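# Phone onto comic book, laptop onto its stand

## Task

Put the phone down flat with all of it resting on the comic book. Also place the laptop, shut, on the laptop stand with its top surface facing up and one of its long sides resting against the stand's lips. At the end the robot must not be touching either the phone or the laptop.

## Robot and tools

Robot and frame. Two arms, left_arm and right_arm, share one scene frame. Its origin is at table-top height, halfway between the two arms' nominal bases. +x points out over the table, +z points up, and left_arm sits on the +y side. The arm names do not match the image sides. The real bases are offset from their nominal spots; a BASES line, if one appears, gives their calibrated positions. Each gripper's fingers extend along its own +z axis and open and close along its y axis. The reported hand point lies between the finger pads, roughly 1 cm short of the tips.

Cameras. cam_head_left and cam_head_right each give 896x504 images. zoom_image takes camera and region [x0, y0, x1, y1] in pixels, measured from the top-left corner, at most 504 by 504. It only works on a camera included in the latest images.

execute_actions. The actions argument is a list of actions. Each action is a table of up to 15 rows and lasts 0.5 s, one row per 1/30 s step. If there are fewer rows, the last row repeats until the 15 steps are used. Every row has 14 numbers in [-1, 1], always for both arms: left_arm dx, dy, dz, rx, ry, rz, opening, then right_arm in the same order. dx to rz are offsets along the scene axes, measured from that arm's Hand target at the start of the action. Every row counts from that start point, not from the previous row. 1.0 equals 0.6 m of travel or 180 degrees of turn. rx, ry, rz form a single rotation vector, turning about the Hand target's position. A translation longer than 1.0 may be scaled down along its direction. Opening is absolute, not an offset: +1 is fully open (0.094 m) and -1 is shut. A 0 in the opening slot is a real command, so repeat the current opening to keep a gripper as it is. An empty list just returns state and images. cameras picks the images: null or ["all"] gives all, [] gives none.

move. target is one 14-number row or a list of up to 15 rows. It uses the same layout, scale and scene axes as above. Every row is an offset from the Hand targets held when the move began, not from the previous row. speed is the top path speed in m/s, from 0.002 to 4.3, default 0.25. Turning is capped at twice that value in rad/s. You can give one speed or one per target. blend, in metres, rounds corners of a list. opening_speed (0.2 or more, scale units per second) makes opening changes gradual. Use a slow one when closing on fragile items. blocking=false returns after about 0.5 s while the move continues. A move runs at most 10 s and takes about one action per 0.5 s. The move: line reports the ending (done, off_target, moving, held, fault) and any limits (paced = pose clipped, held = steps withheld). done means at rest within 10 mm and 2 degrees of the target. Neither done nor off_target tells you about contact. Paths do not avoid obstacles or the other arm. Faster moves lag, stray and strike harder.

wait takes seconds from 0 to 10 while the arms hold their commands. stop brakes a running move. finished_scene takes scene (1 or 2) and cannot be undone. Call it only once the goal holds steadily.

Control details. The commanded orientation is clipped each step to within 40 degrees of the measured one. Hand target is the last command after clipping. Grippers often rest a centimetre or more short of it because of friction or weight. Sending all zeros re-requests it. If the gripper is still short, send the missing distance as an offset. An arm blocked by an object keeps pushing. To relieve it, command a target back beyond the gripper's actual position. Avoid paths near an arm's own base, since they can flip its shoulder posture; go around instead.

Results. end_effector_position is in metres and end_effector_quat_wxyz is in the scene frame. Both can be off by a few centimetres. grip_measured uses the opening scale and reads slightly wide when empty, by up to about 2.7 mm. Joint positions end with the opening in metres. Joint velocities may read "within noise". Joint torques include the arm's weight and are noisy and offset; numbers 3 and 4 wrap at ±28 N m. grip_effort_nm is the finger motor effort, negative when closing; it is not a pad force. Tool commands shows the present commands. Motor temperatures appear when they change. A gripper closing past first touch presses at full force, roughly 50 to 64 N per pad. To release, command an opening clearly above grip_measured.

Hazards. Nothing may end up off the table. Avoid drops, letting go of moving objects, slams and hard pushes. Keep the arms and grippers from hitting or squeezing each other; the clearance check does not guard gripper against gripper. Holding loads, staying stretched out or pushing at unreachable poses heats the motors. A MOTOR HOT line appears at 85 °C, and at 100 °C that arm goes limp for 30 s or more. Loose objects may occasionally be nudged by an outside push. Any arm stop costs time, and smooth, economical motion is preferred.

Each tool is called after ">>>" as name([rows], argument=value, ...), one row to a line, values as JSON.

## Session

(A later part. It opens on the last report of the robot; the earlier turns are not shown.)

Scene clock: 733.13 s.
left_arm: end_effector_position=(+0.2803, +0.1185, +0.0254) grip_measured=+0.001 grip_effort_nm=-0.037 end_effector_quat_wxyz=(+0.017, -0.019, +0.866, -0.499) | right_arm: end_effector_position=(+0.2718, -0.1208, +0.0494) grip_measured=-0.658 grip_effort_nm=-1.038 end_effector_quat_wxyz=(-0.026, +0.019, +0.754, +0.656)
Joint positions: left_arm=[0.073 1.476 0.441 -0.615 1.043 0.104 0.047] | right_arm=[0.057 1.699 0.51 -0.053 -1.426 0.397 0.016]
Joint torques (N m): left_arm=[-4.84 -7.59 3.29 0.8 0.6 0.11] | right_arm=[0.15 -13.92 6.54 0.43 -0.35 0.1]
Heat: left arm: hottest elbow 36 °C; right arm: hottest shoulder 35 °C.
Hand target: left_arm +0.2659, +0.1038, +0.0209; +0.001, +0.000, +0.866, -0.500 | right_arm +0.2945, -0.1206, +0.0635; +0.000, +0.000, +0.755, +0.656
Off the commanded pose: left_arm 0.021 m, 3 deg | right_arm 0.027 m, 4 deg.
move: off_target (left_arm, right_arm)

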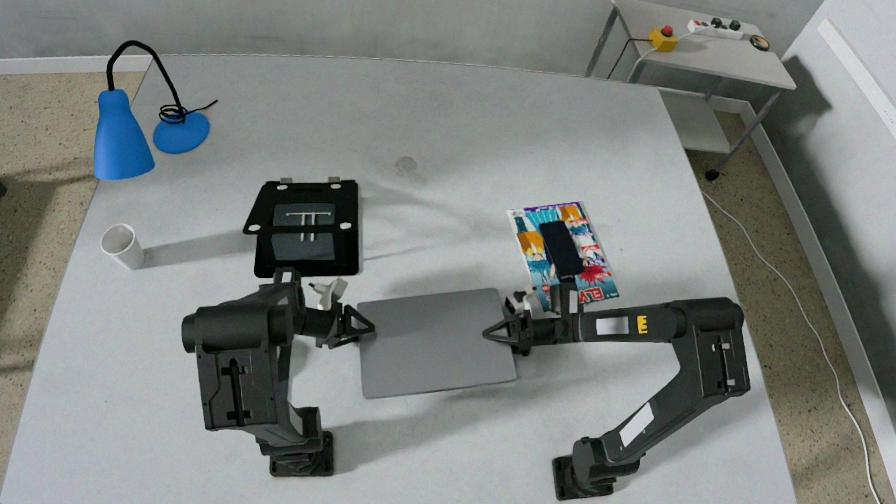

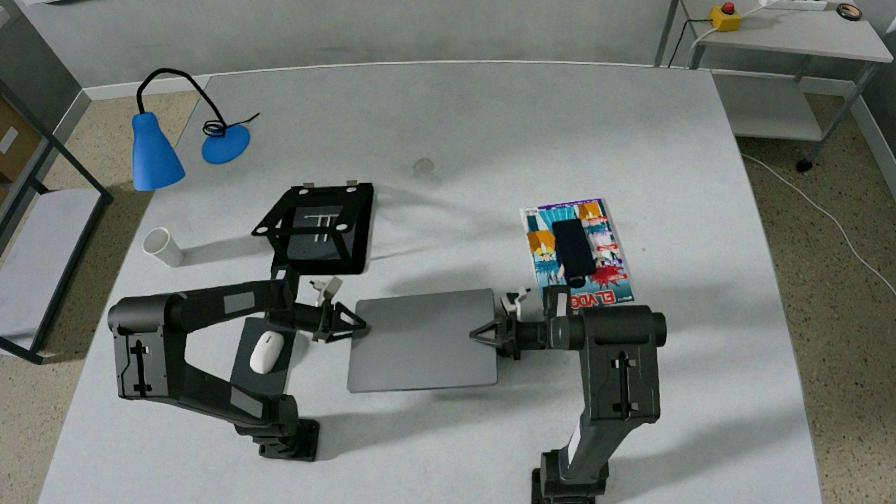

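>>> move(target=[-0.015,-0.07,0.0,0,0,0,0, 0,0.02,0,0,0,0,-0.95], speed=0.08)

>>> zoom_image(camera="cam_head_left", region=[240, 230, 580, 430])

>>> zoom_image(camera="cam_head_right", region=[240, 230, 580, 430])

Scene clock: 737.00 s.
left_arm: end_effector_position=(+0.2917, +0.1044, +0.0262) grip_measured=+0.001 grip_effort_nm=-0.046 end_effector_quat_wxyz=(+0.048, -0.048, +0.874, -0.480) | right_arm: end_effector_position=(+0.2910, -0.1261, +0.0537) grip_measured=-0.658 grip_effort_nm=-1.038 end_effector_quat_wxyz=(+0.000, +0.024, +0.754, +0.656)
Joint positions: left_arm=[-0.005 1.395 0.378 -0.348 0.994 -0.198 0.047] | right_arm=[0.038 1.699 0.51 0.108 -1.412 0.527 0.016]
Joint torques (N m): left_arm=[-10.58 -6.42 3.07 0.95 2.18 0.06] | right_arm=[4.01 -13.74 4.9 1.57 -0.29 0.43]
Heat: left arm: hottest elbow 36 °C; right arm: hottest shoulder 35 °C.
Hand target: left_arm +0.2570, +0.0618, +0.0210; +0.001, +0.000, +0.866, -0.500 | right_arm +0.2945, -0.1086, +0.0635; +0.000, +0.000, +0.755, +0.656
Off the commanded pose: left_arm 0.055 m, 8 deg | right_arm 0.020 m, 3 deg.
move: off_target (left_arm, right_arm)

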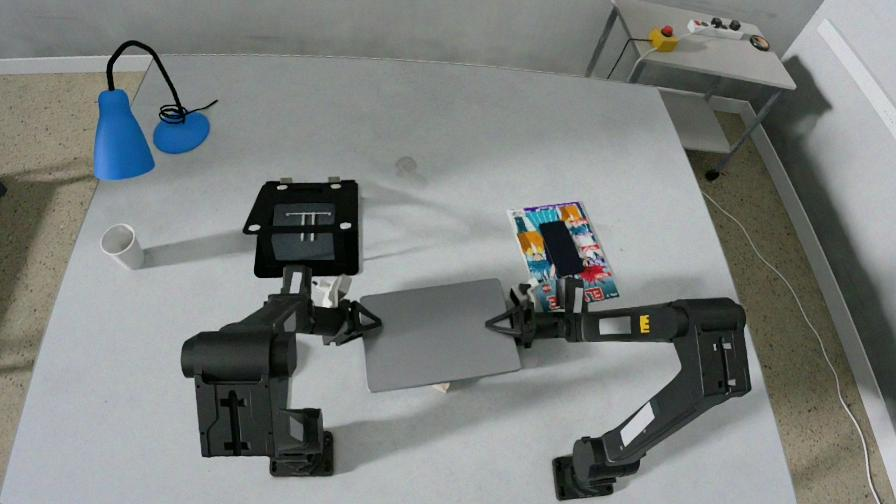

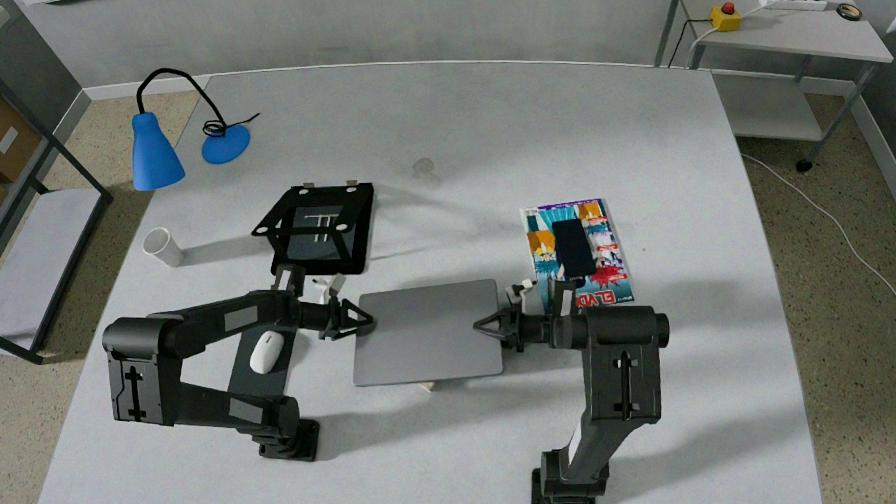

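Scaled by 1.482.

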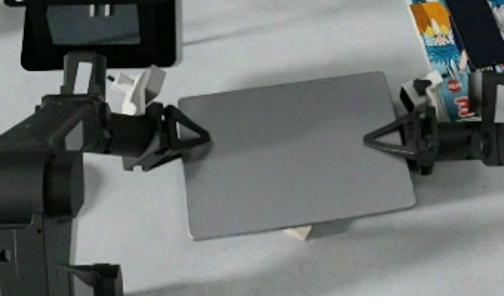

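Scaled by 1.482.

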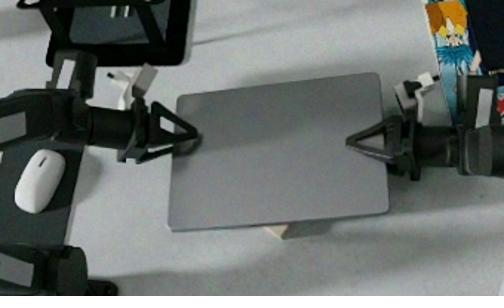

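>>> move(target=[0.045,0.035,0.065,-0.122,0,0,0, 0,0.0,0,0,0,0,-0.95], speed=0.06)

>>> zoom_image(camera="cam_head_left", region=[300, 250, 580, 430])

>>> zoom_image(camera="cam_head_right", region=[300, 250, 580, 430])

Scene clock: 745.43 s.
left_arm: end_effector_position=(+0.2710, +0.0930, +0.0415) grip_measured=+0.001 grip_effort_nm=-0.046 end_effector_quat_wxyz=(-0.010, -0.033, +0.770, -0.637) | right_arm: end_effector_position=(+0.2925, -0.1239, +0.0573) grip_measured=-0.659 grip_effort_nm=-1.038 end_effector_quat_wxyz=(+0.000, +0.019, +0.750, +0.661)
Joint positions: left_arm=[0.054 1.656 0.448 -0.646 1.372 0.229 0.047] | right_arm=[0.044 1.699 0.51 0.149 -1.423 0.561 0.016]
Joint torques (N m): left_arm=[-4.25 -11.22 6.95 -0.85 2.61 0.31] | right_arm=[3.66 -13.74 4.6 1.24 0.15 0.27]
Heat: left arm: hottest elbow 36 °C; right arm: hottest shoulder 35 °C.
Hand target: left_arm +0.2840, +0.0828, +0.0599; +0.001, +0.000, +0.755, -0.656 | right_arm +0.2945, -0.1087, +0.0635; +0.000, +0.000, +0.755, +0.656
Off the commanded pose: left_arm 0.025 m, 5 deg | right_arm 0.017 m, 2 deg.
move: off_target (left_arm, right_arm)

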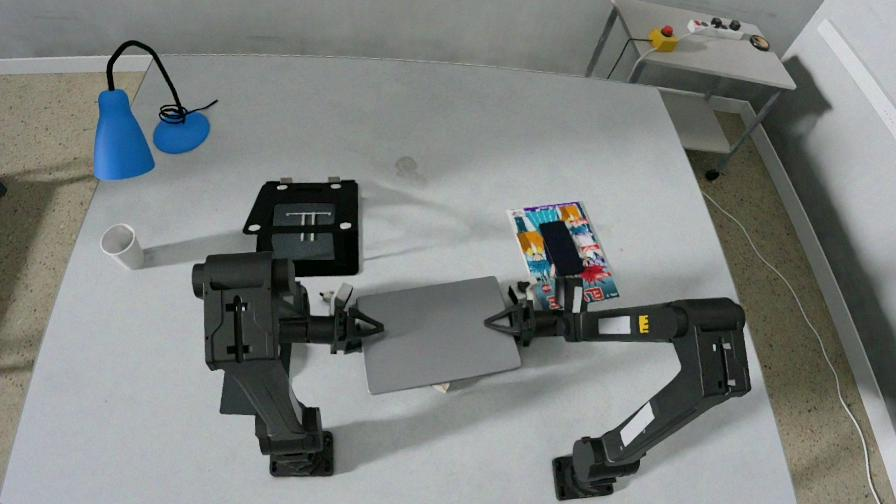

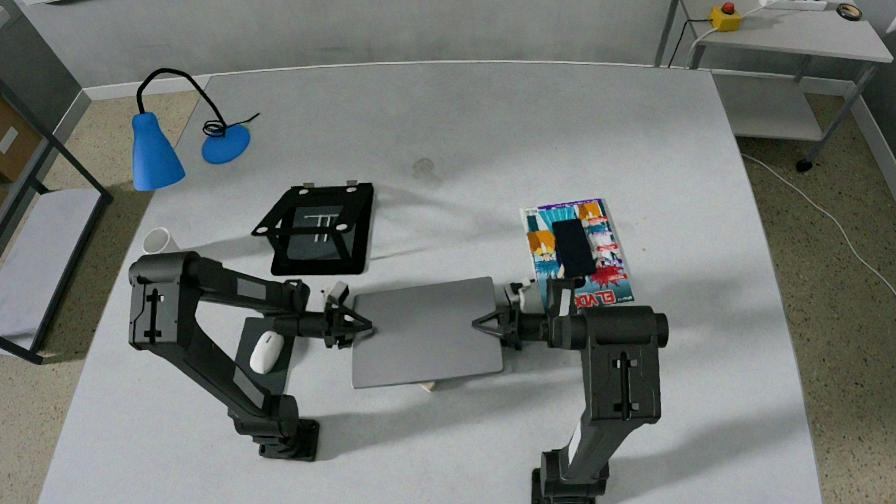

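Scaled by 1.800.

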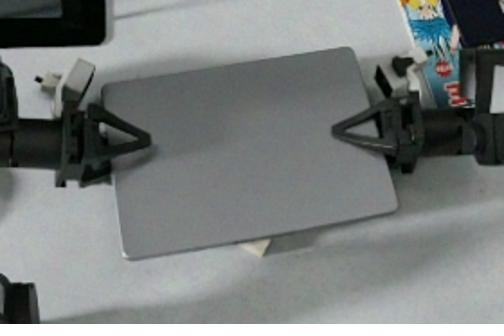

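Scaled by 1.800.

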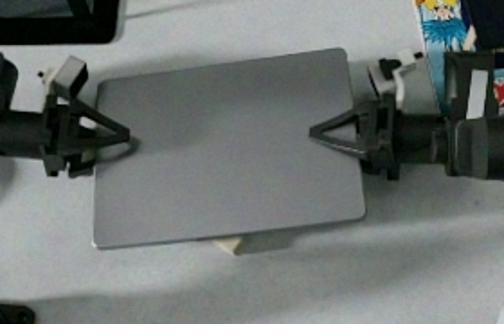

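>>> move(target=[0,0.0,0.0,0,0,0,-0.95, 0,0.0,0,0,0,0,-0.95], opening_speed=0.3)

>>> zoom_image(camera="cam_head_left", region=[300, 250, 580, 430])

>>> zoom_image(camera="cam_head_right", region=[300, 250, 580, 430])

Scene clock: 751.53 s.
left_arm: end_effector_position=(+0.2685, +0.0923, +0.0435) grip_measured=-0.514 grip_effort_nm=-1.004 end_effector_quat_wxyz=(-0.016, -0.036, +0.764, -0.644) | right_arm: end_effector_position=(+0.2920, -0.1239, +0.0611) grip_measured=-0.654 grip_effort_nm=-1.038 end_effector_quat_wxyz=(-0.001, +0.016, +0.745, +0.667)
Joint positions: left_arm=[0.054 1.669 0.453 -0.691 1.39 0.269 0.023] | right_arm=[0.042 1.696 0.51 0.156 -1.441 0.567 0.016]
Joint torques (N m): left_arm=[-4.19 -12.34 7.02 -0.83 1.91 0.41] | right_arm=[3.72 -13.39 4.6 1.06 0.75 0.24]
Motor temperatures (°C): left_arm=[23 26 36 24 38 24 26] | right_arm=[27 35 34 25 26 23 27]
Heat: left arm: hottest wrist yaw 38 °C; right arm: hottest shoulder 35 °C.
Hand target: left_arm +0.2840, +0.0828, +0.0599; +0.001, +0.000, +0.755, -0.656 | right_arm +0.2945, -0.1086, +0.0634; +0.000, +0.000, +0.755, +0.656
Off the commanded pose: left_arm 0.024 m, 5 deg | right_arm 0.016 m, 2 deg.
move: off_target (left_arm, right_arm)

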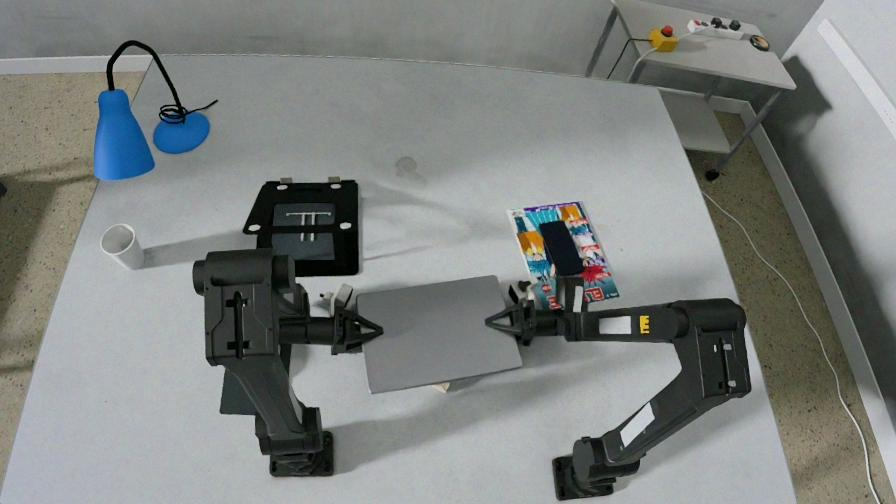

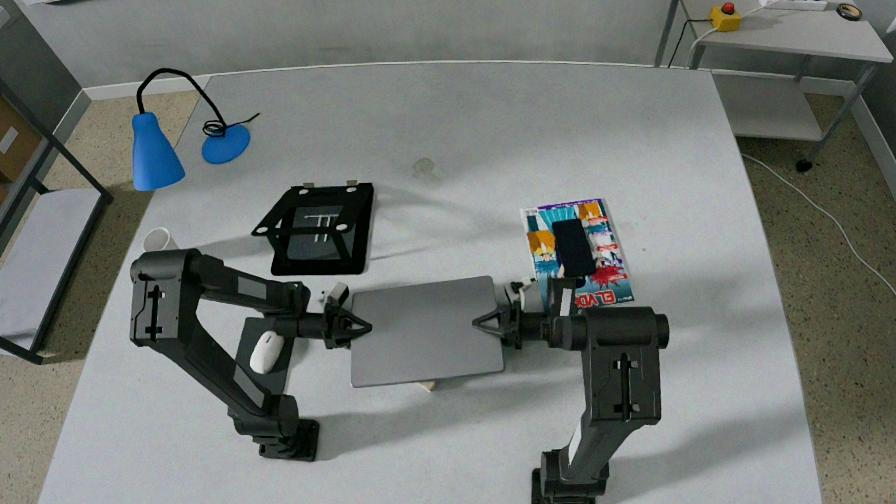

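Scaled by 1.800.

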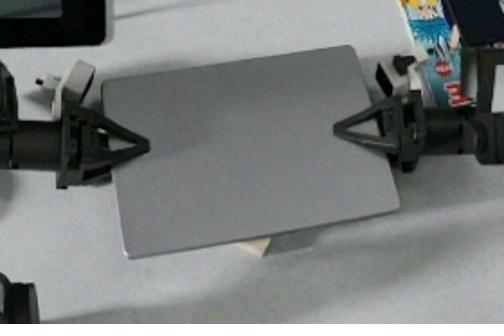

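Scaled by 1.800.

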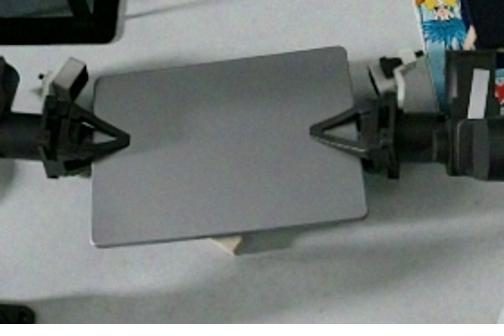

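>>> move(target=[0,0.012,0.09,-0.044,0,0,-0.95, 0,-0.02,0.09,0.044,0,0,-0.95], speed=0.06)

>>> zoom_image(camera="cam_head_left", region=[300, 250, 580, 430])

>>> zoom_image(camera="cam_head_right", region=[300, 250, 580, 430])

Scene clock: 759.63 s.
left_arm: end_effector_position=(+0.2682, +0.0908, +0.1022) grip_measured=-0.629 grip_effort_nm=-1.004 end_effector_quat_wxyz=(-0.006, -0.035, +0.722, -0.691) | right_arm: end_effector_position=(+0.2961, -0.1268, +0.1063) grip_measured=-0.658 grip_effort_nm=-1.038 end_effector_quat_wxyz=(-0.012, +0.005, +0.716, +0.698)
Joint positions: left_arm=[0.058 1.644 0.53 -1.275 1.505 0.762 0.017] | right_arm=[0.029 1.612 0.504 0.302 -1.536 0.787 0.016]
Joint torques (N m): left_arm=[-2.02 -10.34 7.75 -1.76 0.89 0.33] | right_arm=[1.73 -14.51 4.33 1.43 -0.42 0.32]
Heat: left arm: hottest wrist yaw 38 °C; right arm: hottest shoulder 35 °C.
Hand target: left_arm +0.2840, +0.0899, +0.1139; +0.001, +0.000, +0.708, -0.706 | right_arm +0.2945, -0.1206, +0.1175; +0.000, +0.000, +0.708, +0.707
Off the commanded pose: left_arm 0.020 m, 5 deg | right_arm 0.013 m, 2 deg.
move: off_target (left_arm, right_arm)

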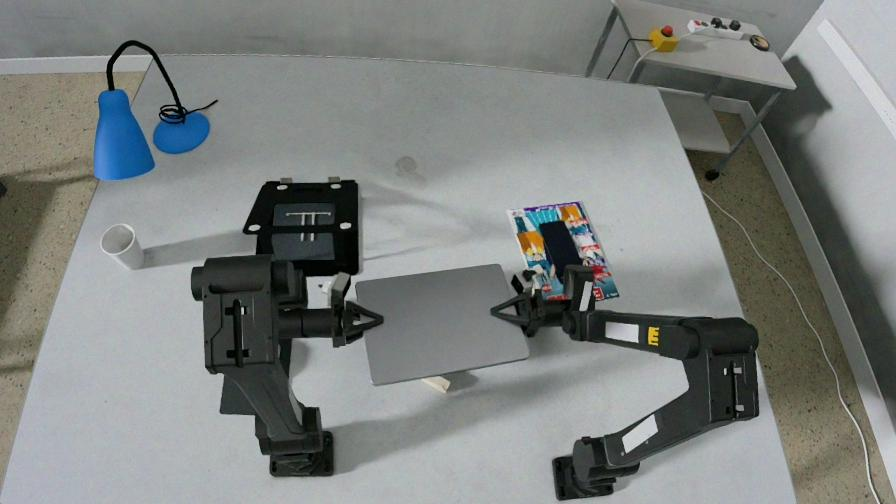

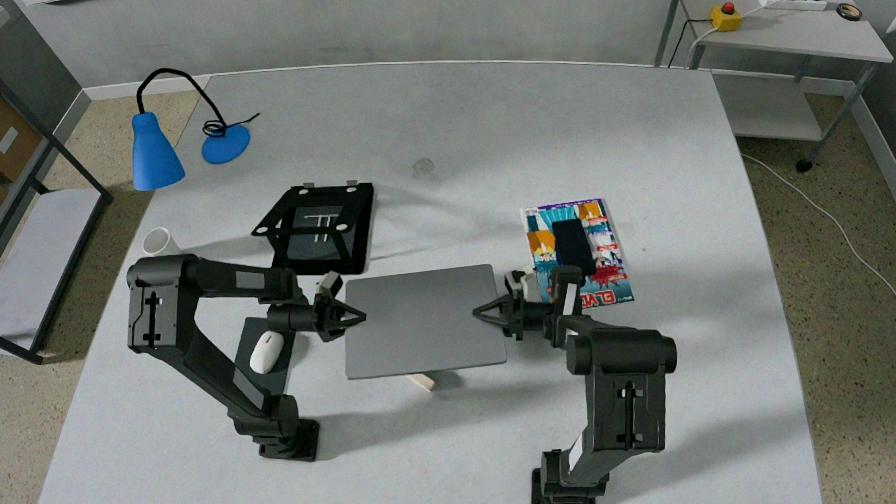

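Scaled by 1.800.

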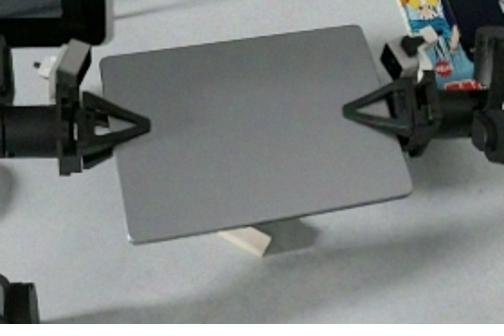

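Scaled by 1.800.

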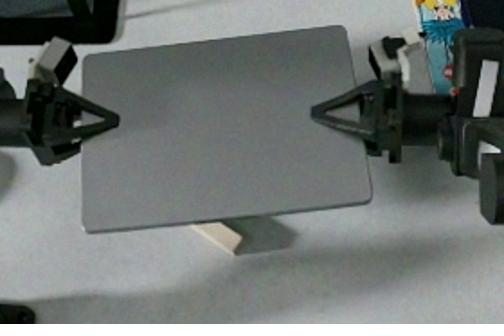

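>>> move(target=[0.025,-0.004,0.15,0,0,-0.044,-0.95, -0.025,0,0.15,0,0,-0.044,-0.95], speed=0.08)

>>> zoom_image(camera="cam_head_left", region=[220, 160, 560, 400])

>>> zoom_image(camera="cam_head_right", region=[220, 160, 560, 400])

Scene clock: 784.60 s.
left_arm: end_effector_position=(+0.2816, +0.0897, +0.1830) grip_measured=-0.617 grip_effort_nm=-1.004 end_effector_quat_wxyz=(-0.042, -0.016, +0.739, -0.673) | right_arm: end_effector_position=(+0.2764, -0.1289, +0.1896) grip_measured=-0.659 grip_effort_nm=-1.038 end_effector_quat_wxyz=(+0.034, +0.074, +0.714, +0.696)
Joint positions: left_arm=[0.043 1.453 0.671 -1.672 1.426 0.805 0.018] | right_arm=[0.034 1.279 0.349 0.772 -1.377 1.47 0.016]
Joint torques (N m): left_arm=[-2.43 -11.58 12.07 -1.02 0.47 0.06] | right_arm=[2.26 -9.52 7.46 2.69 0.14 0.32]
Heat: left arm: hottest elbow 35 °C; right arm: hottest shoulder 34 °C.
Hand target: left_arm +0.2990, +0.0876, +0.2039; -0.048, +0.049, +0.706, -0.705 | right_arm +0.2795, -0.1206, +0.2075; +0.049, +0.049, +0.706, +0.705
Off the commanded pose: left_arm 0.027 m, 9 deg | right_arm 0.020 m, 4 deg.
joint sent to its limit (left arm) — joint 4 (wrist pitch), lower limit. The joint targets are off in orientation, not in position.
move: off_target (left_arm, right_arm)

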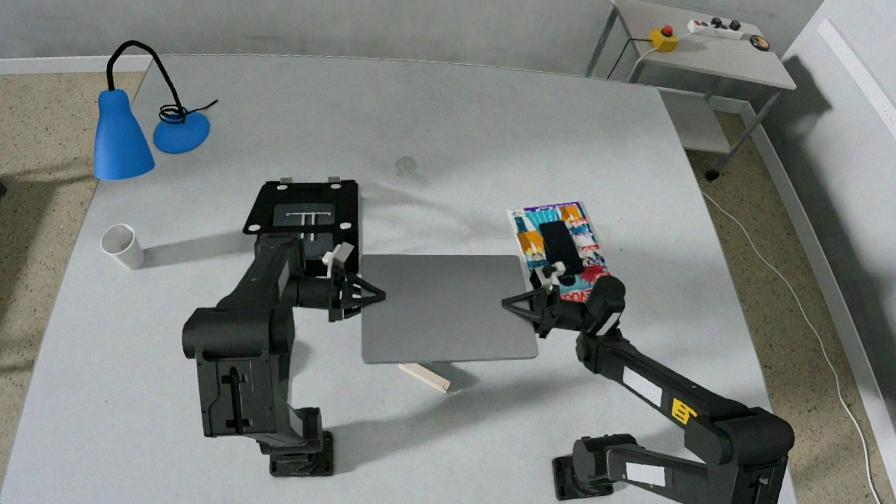

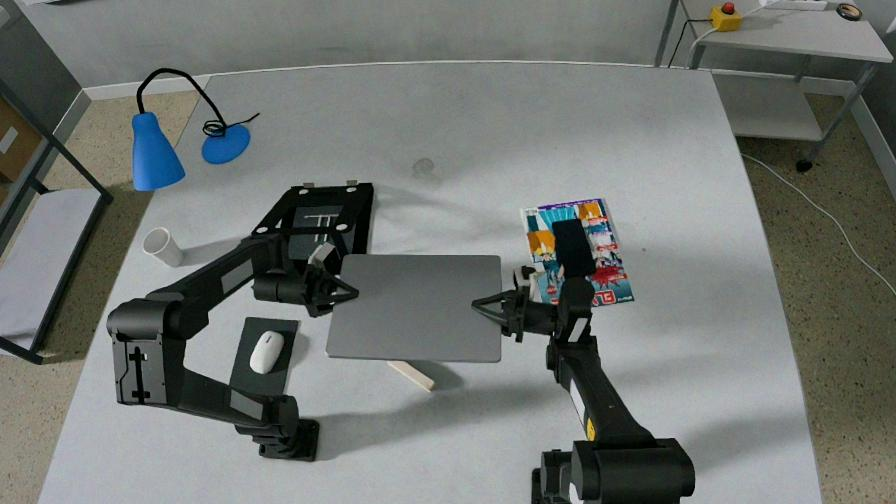

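Scaled by 1.482.

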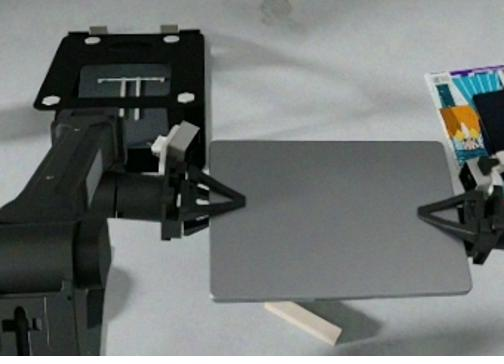

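Scaled by 1.482.

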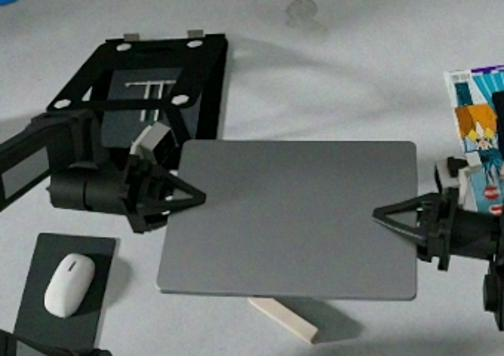

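>>> move(target=[0.0,0.44,0.03,0,0,0,-0.95, 0.0,0.44,0.03,0,0,0,-0.95], speed=0.12)

>>> zoom_image(camera="cam_head_left", region=[120, 160, 460, 400])

>>> zoom_image(camera="cam_head_right", region=[120, 160, 460, 400])

Scene clock: 793.47 s.
left_arm: end_effector_position=(+0.2835, +0.3274, +0.1905) grip_measured=-0.441 grip_effort_nm=-1.009 end_effector_quat_wxyz=(+0.121, -0.207, +0.837, -0.492) | right_arm: end_effector_position=(+0.2721, +0.1075, +0.1896) grip_measured=-0.627 grip_effort_nm=-1.043 end_effector_quat_wxyz=(+0.003, +0.122, +0.717, +0.686)
Joint positions: left_arm=[0.845 1.306 0.82 -1.683 0.94 0.7 0.026] | right_arm=[0.736 1.511 0.575 0.863 -0.656 1.691 0.018]
Joint torques (N m): left_arm=[-1.44 -12.22 16.85 -0.72 -0.05 0.37] | right_arm=[3.43 -11.93 12.68 1.37 0.3 -0.92]
Motor temperatures (°C): left_arm=[23 27 36 24 33 24 28] | right_arm=[26 34 34 25 26 24 27]
Heat: left arm: hottest elbow 36 °C; right arm: hottest shoulder 34 °C.
Hand target: left_arm +0.2990, +0.3515, +0.2219; -0.027, +0.017, +0.729, -0.684 | right_arm +0.2795, +0.1434, +0.2253; +0.049, +0.049, +0.706, +0.705
Off the commanded pose: left_arm 0.043 m, 46 deg; orientation clipped | right_arm 0.051 m, 10 deg.
joint read past its limit (left arm) — joint 4 (wrist pitch), lower limit.
joint sent to its limit (left arm) — joint 4 (wrist pitch), lower limit. The joint targets are off in orientation, not in position.
move: off_target (left_arm, right_arm); limits=paced

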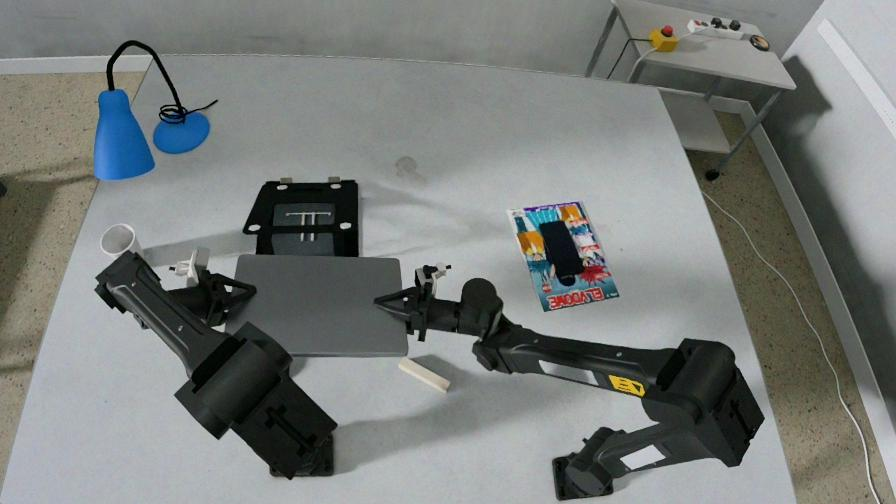

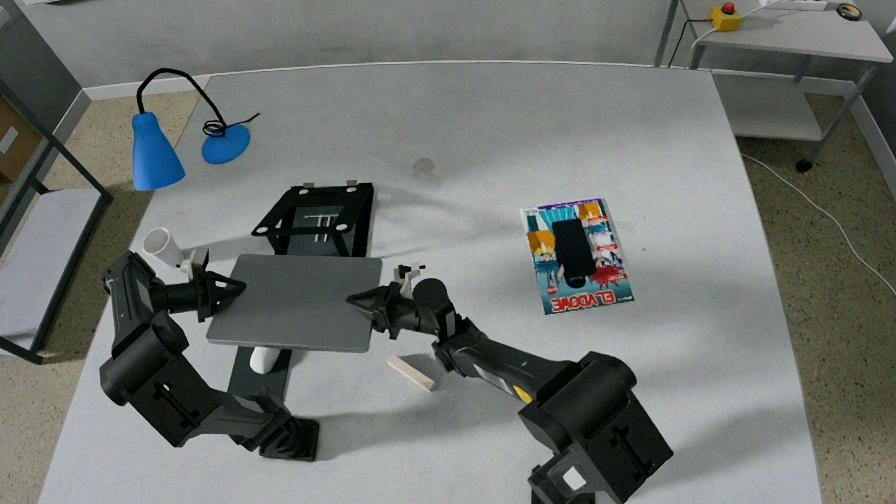

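Scaled by 1.482.

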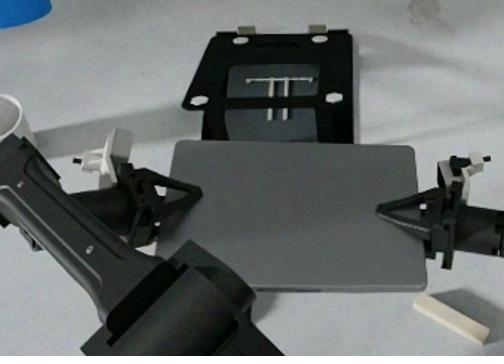

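Scaled by 1.482.

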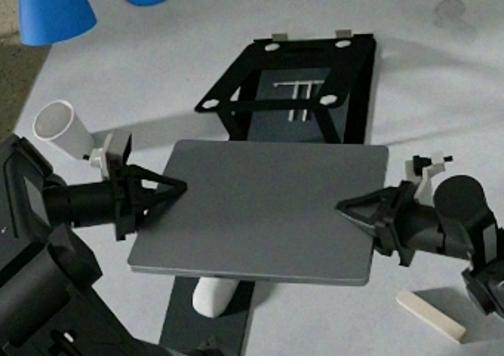

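>>> move(target=[0.22,0.0,0.02,0,0,0,-0.95, 0.22,0.0,0.02,0,0,0,-0.95], speed=0.1)

>>> zoom_image(camera="cam_head_left", region=[120, 140, 460, 380])

>>> zoom_image(camera="cam_head_right", region=[120, 140, 460, 380])

Scene clock: 800.27 s.
left_arm: end_effector_position=(+0.4053, +0.3451, +0.1970) grip_measured=-0.498 grip_effort_nm=-0.999 end_effector_quat_wxyz=(+0.102, -0.187, +0.800, -0.561) | right_arm: end_effector_position=(+0.3915, +0.1283, +0.2037) grip_measured=-0.646 grip_effort_nm=-1.043 end_effector_quat_wxyz=(+0.007, +0.101, +0.716, +0.691)
Joint positions: left_arm=[0.651 1.622 1.107 -1.676 1.127 0.62 0.024] | right_arm=[0.592 1.712 0.892 0.751 -0.822 1.65 0.017]
Joint torques (N m): left_arm=[-4.13 -17.79 16.96 -0.72 0.48 0.17] | right_arm=[0.09 -16.85 12.93 1.16 -0.39 -0.61]
Heat: left arm: hottest elbow 38 °C; right arm: hottest elbow 36 °C.
Hand target: left_arm +0.4310, +0.3516, +0.2339; -0.027, +0.017, +0.729, -0.684 | right_arm +0.4114, +0.1435, +0.2375; +0.049, +0.049, +0.706, +0.705
Off the commanded pose: left_arm 0.045 m, 32 deg | right_arm 0.042 m, 8 deg.
joint sent to its limit (left arm) — joint 4 (wrist pitch), lower limit. The joint targets are off in position and orientation.
move: off_target (left_arm, right_arm)

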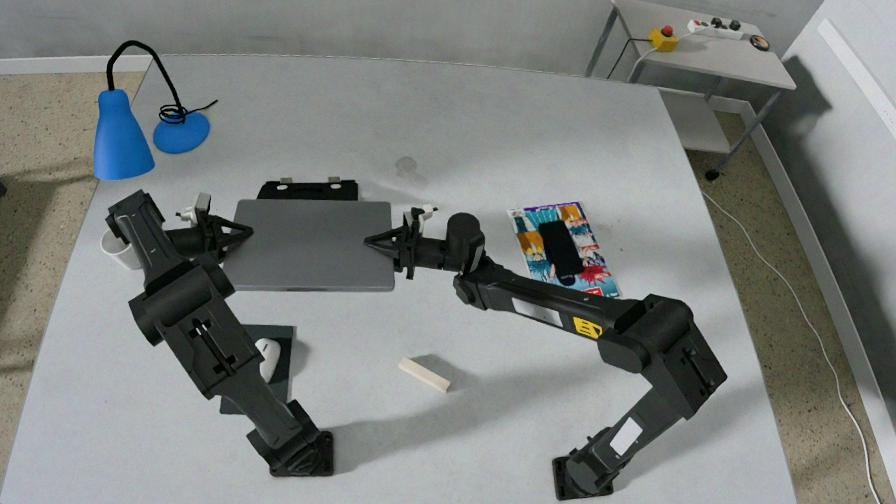

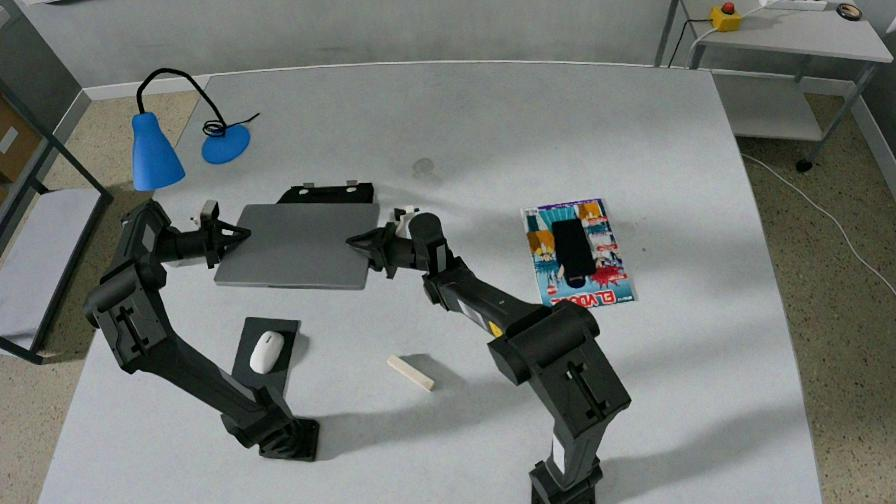

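Scaled by 1.482.

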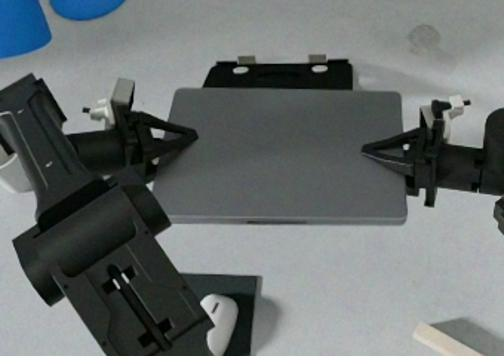

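Scaled by 1.482.

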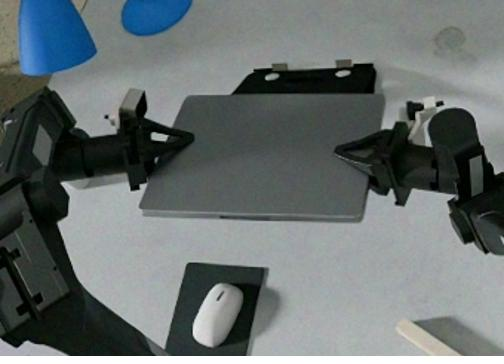

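>>> move(target=[0.14,0.10,0.03,0,0,0,-0.95, 0.14,0.10,0.01,0,0,0,-0.95], speed=0.1)

>>> zoom_image(camera="cam_head_left", region=[120, 120, 460, 360])

>>> zoom_image(camera="cam_head_right", region=[120, 120, 460, 360])

Scene clock: 808.17 s.
left_arm: end_effector_position=(+0.4863, +0.4033, +0.1985) grip_measured=-0.510 grip_effort_nm=-1.004 end_effector_quat_wxyz=(+0.119, -0.202, +0.792, -0.563) | right_arm: end_effector_position=(+0.4764, +0.1872, +0.2061) grip_measured=-0.646 grip_effort_nm=-1.033 end_effector_quat_wxyz=(+0.004, +0.095, +0.717, +0.690)
Joint positions: left_arm=[0.645 1.823 1.39 -1.676 1.167 0.534 0.023] | right_arm=[0.591 1.917 1.223 0.624 -0.834 1.644 0.017]
Joint torques (N m): left_arm=[-3.43 -21.66 18.48 -0.49 1.08 -0.01] | right_arm=[0.67 -21.36 13.75 1.22 0.14 -0.55]
Heat: left arm: hottest elbow 39 °C; right arm: hottest elbow 38 °C.
Hand target: left_arm +0.5150, +0.4117, +0.2520; -0.027, +0.017, +0.729, -0.684 | right_arm +0.4956, +0.2034, +0.2435; +0.049, +0.049, +0.706, +0.705
Off the commanded pose: left_arm 0.061 m, 34 deg | right_arm 0.045 m, 8 deg.
joint sent to its limit (left arm) — joint 4 (wrist pitch), lower limit. The joint targets are off in position and orientation.
move: off_target (left_arm, right_arm)

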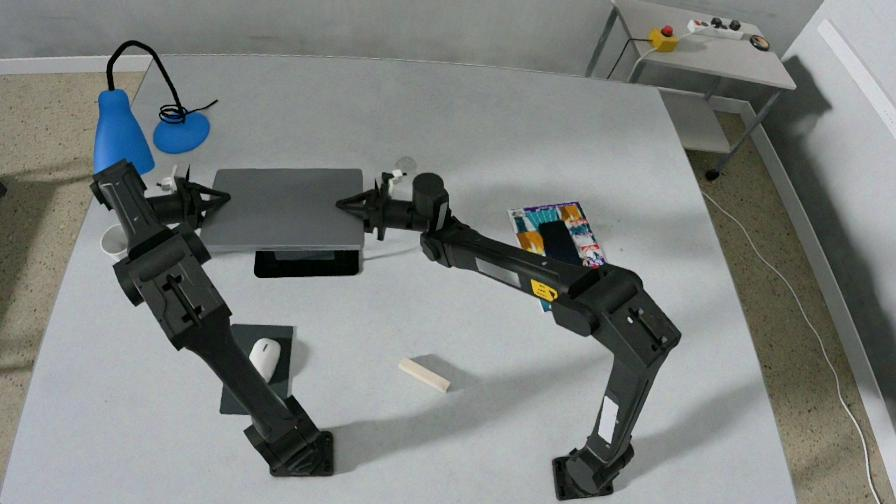

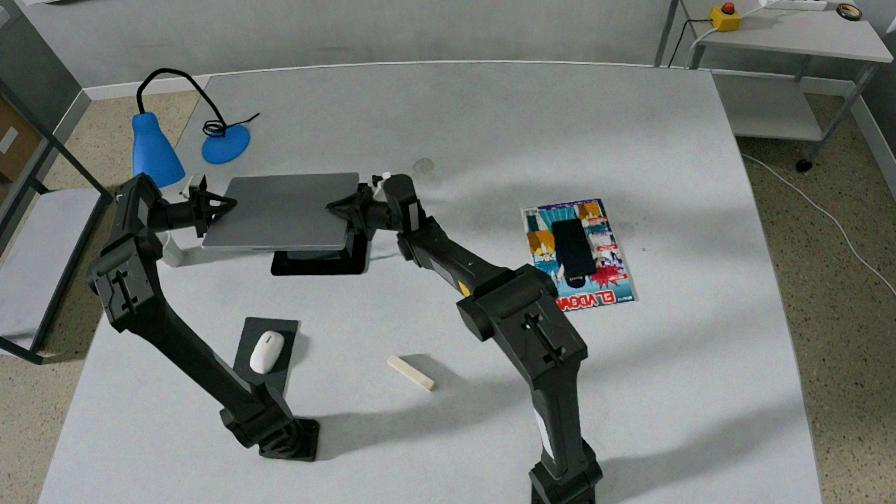

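Scaled by 1.482.

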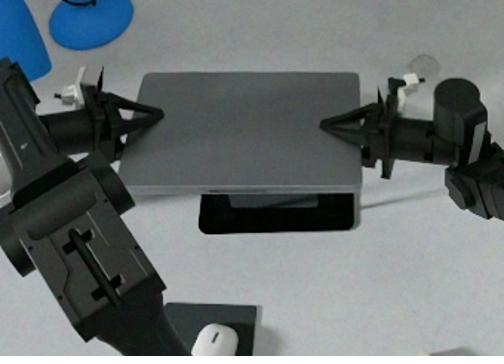

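Scaled by 1.482.

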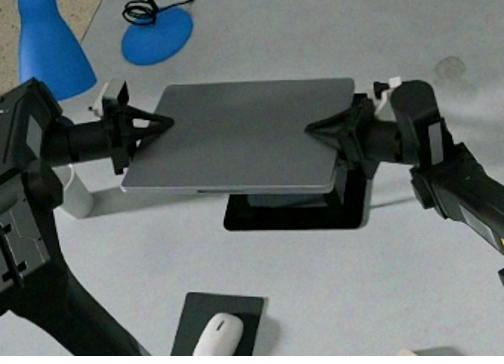

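>>> move(target=[0.19,0.0,0.0,0,0.111,0,-0.95, 0.19,0.0,0.0,0,0.111,0,-0.95], speed=0.08)

>>> zoom_image(camera="cam_head_left", region=[120, 100, 460, 340])

>>> zoom_image(camera="cam_head_right", region=[120, 100, 460, 340])

Scene clock: 820.73 s.
left_arm: end_effector_position=(+0.5408, +0.4054, +0.2080) grip_measured=-0.634 grip_effort_nm=-1.009 end_effector_quat_wxyz=(+0.008, -0.354, +0.710, -0.609) | right_arm: end_effector_position=(+0.5780, +0.1942, +0.2045) grip_measured=-0.659 grip_effort_nm=-1.048 end_effector_quat_wxyz=(-0.114, +0.195, +0.714, +0.663)
Joint positions: left_arm=[0.593 1.922 1.532 -1.68 1.272 0.069 0.017] | right_arm=[0.509 2.104 1.586 0.354 -0.953 1.874 0.016]
Joint torques (N m): left_arm=[-6.36 -13.68 -25.42 -0.51 1.46 -0.07] | right_arm=[-0.21 -24.53 15.64 1.21 0.64 -0.08]
Motor temperatures (°C): left_arm=[23 28 43 24 33 24 28] | right_arm=[26 36 40 25 25 24 28]
Heat: left arm: hottest elbow 43 °C; right arm: hottest elbow 40 °C.
Hand target: left_arm +0.6290, +0.4116, +0.2521; -0.153, -0.102, +0.713, -0.677 | right_arm +0.6094, +0.2035, +0.2436; -0.075, +0.170, +0.704, +0.686
Off the commanded pose: left_arm 0.099 m, 35 deg | right_arm 0.051 m, 6 deg.
joint sent to its limit (left arm) — joint 4 (wrist pitch), lower limit. The joint targets are off in position and orientation.
move: off_target (left_arm, right_arm)

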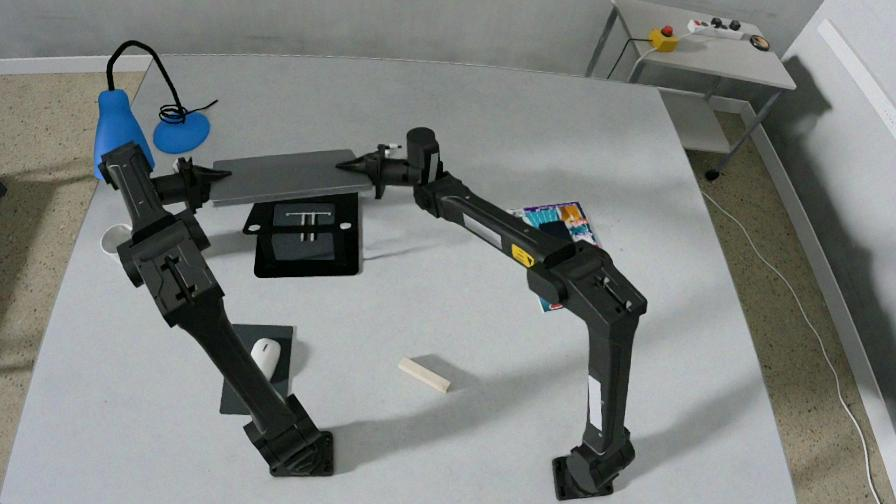

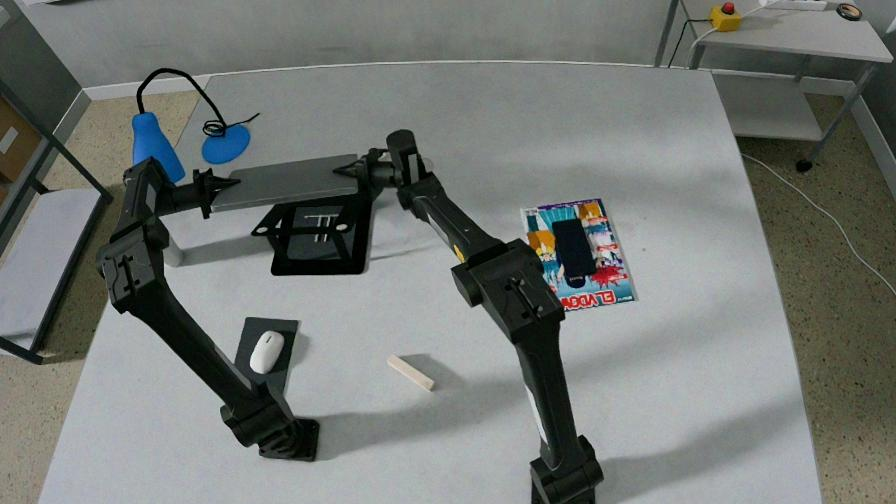

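Scaled by 1.482.

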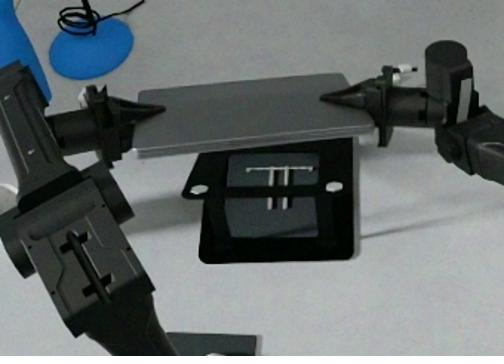

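Scaled by 1.482.

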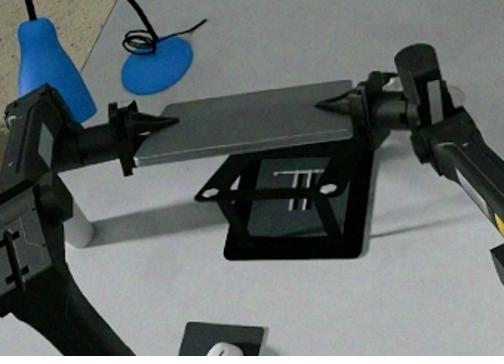

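>>> execute_actions(actions=[])

Scene clock: 835.27 s.
left_arm: end_effector_position=(+0.5408, +0.4054, +0.2080) grip_measured=-0.634 grip_effort_nm=-1.009 end_effector_quat_wxyz=(+0.008, -0.354, +0.710, -0.609) | right_arm: end_effector_position=(+0.5780, +0.1942, +0.2044) grip_measured=-0.659 grip_effort_nm=-1.038 end_effector_quat_wxyz=(-0.114, +0.195, +0.714, +0.663)
Joint positions: left_arm=[0.593 1.922 1.532 -1.68 1.272 0.069 0.017] | right_arm=[0.509 2.104 1.586 0.354 -0.953 1.874 0.016]
Joint velocities: within noise
Joint torques (N m): left_arm=[-7.06 -14.33 -25.37 -0.35 1.46 -0.07] | right_arm=[-0.15 -24.41 15.68 1.32 0.64 -0.11]
Motor temperatures (°C): left_arm=[23 27 59 24 34 24 28] | right_arm=[26 38 48 25 26 24 28]
Heat: left arm: hottest elbow 59 °C; right arm: hottest elbow 48 °C.
Hand target: left_arm +0.6290, +0.4116, +0.2521; -0.153, -0.102, +0.713, -0.677 | right_arm +0.6093, +0.2035, +0.2435; -0.075, +0.170, +0.704, +0.686
Tool commands: left_gripper/opening=-0.95 right_gripper/opening=-0.95
Off the commanded pose: left_arm 0.099 m, 35 deg | right_arm 0.051 m, 6 deg.

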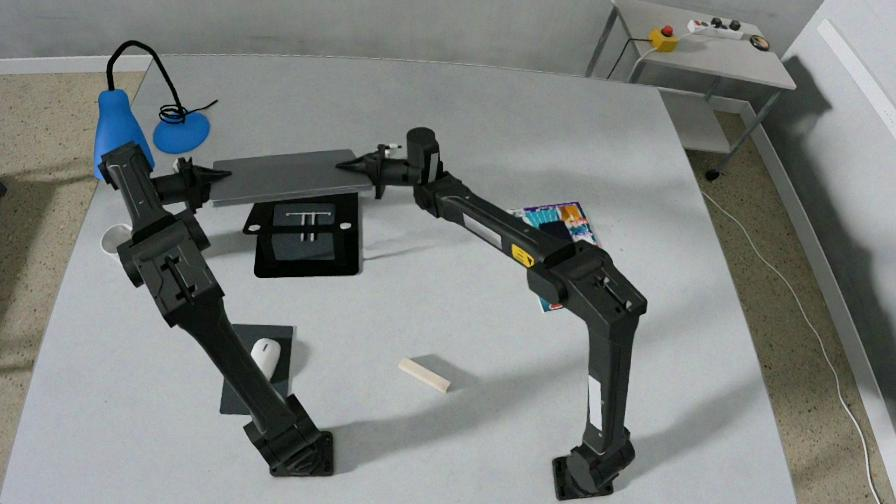

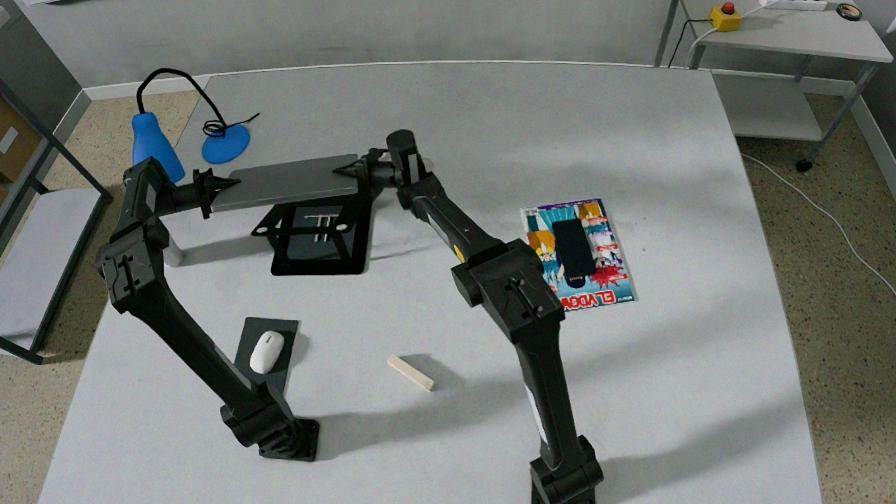

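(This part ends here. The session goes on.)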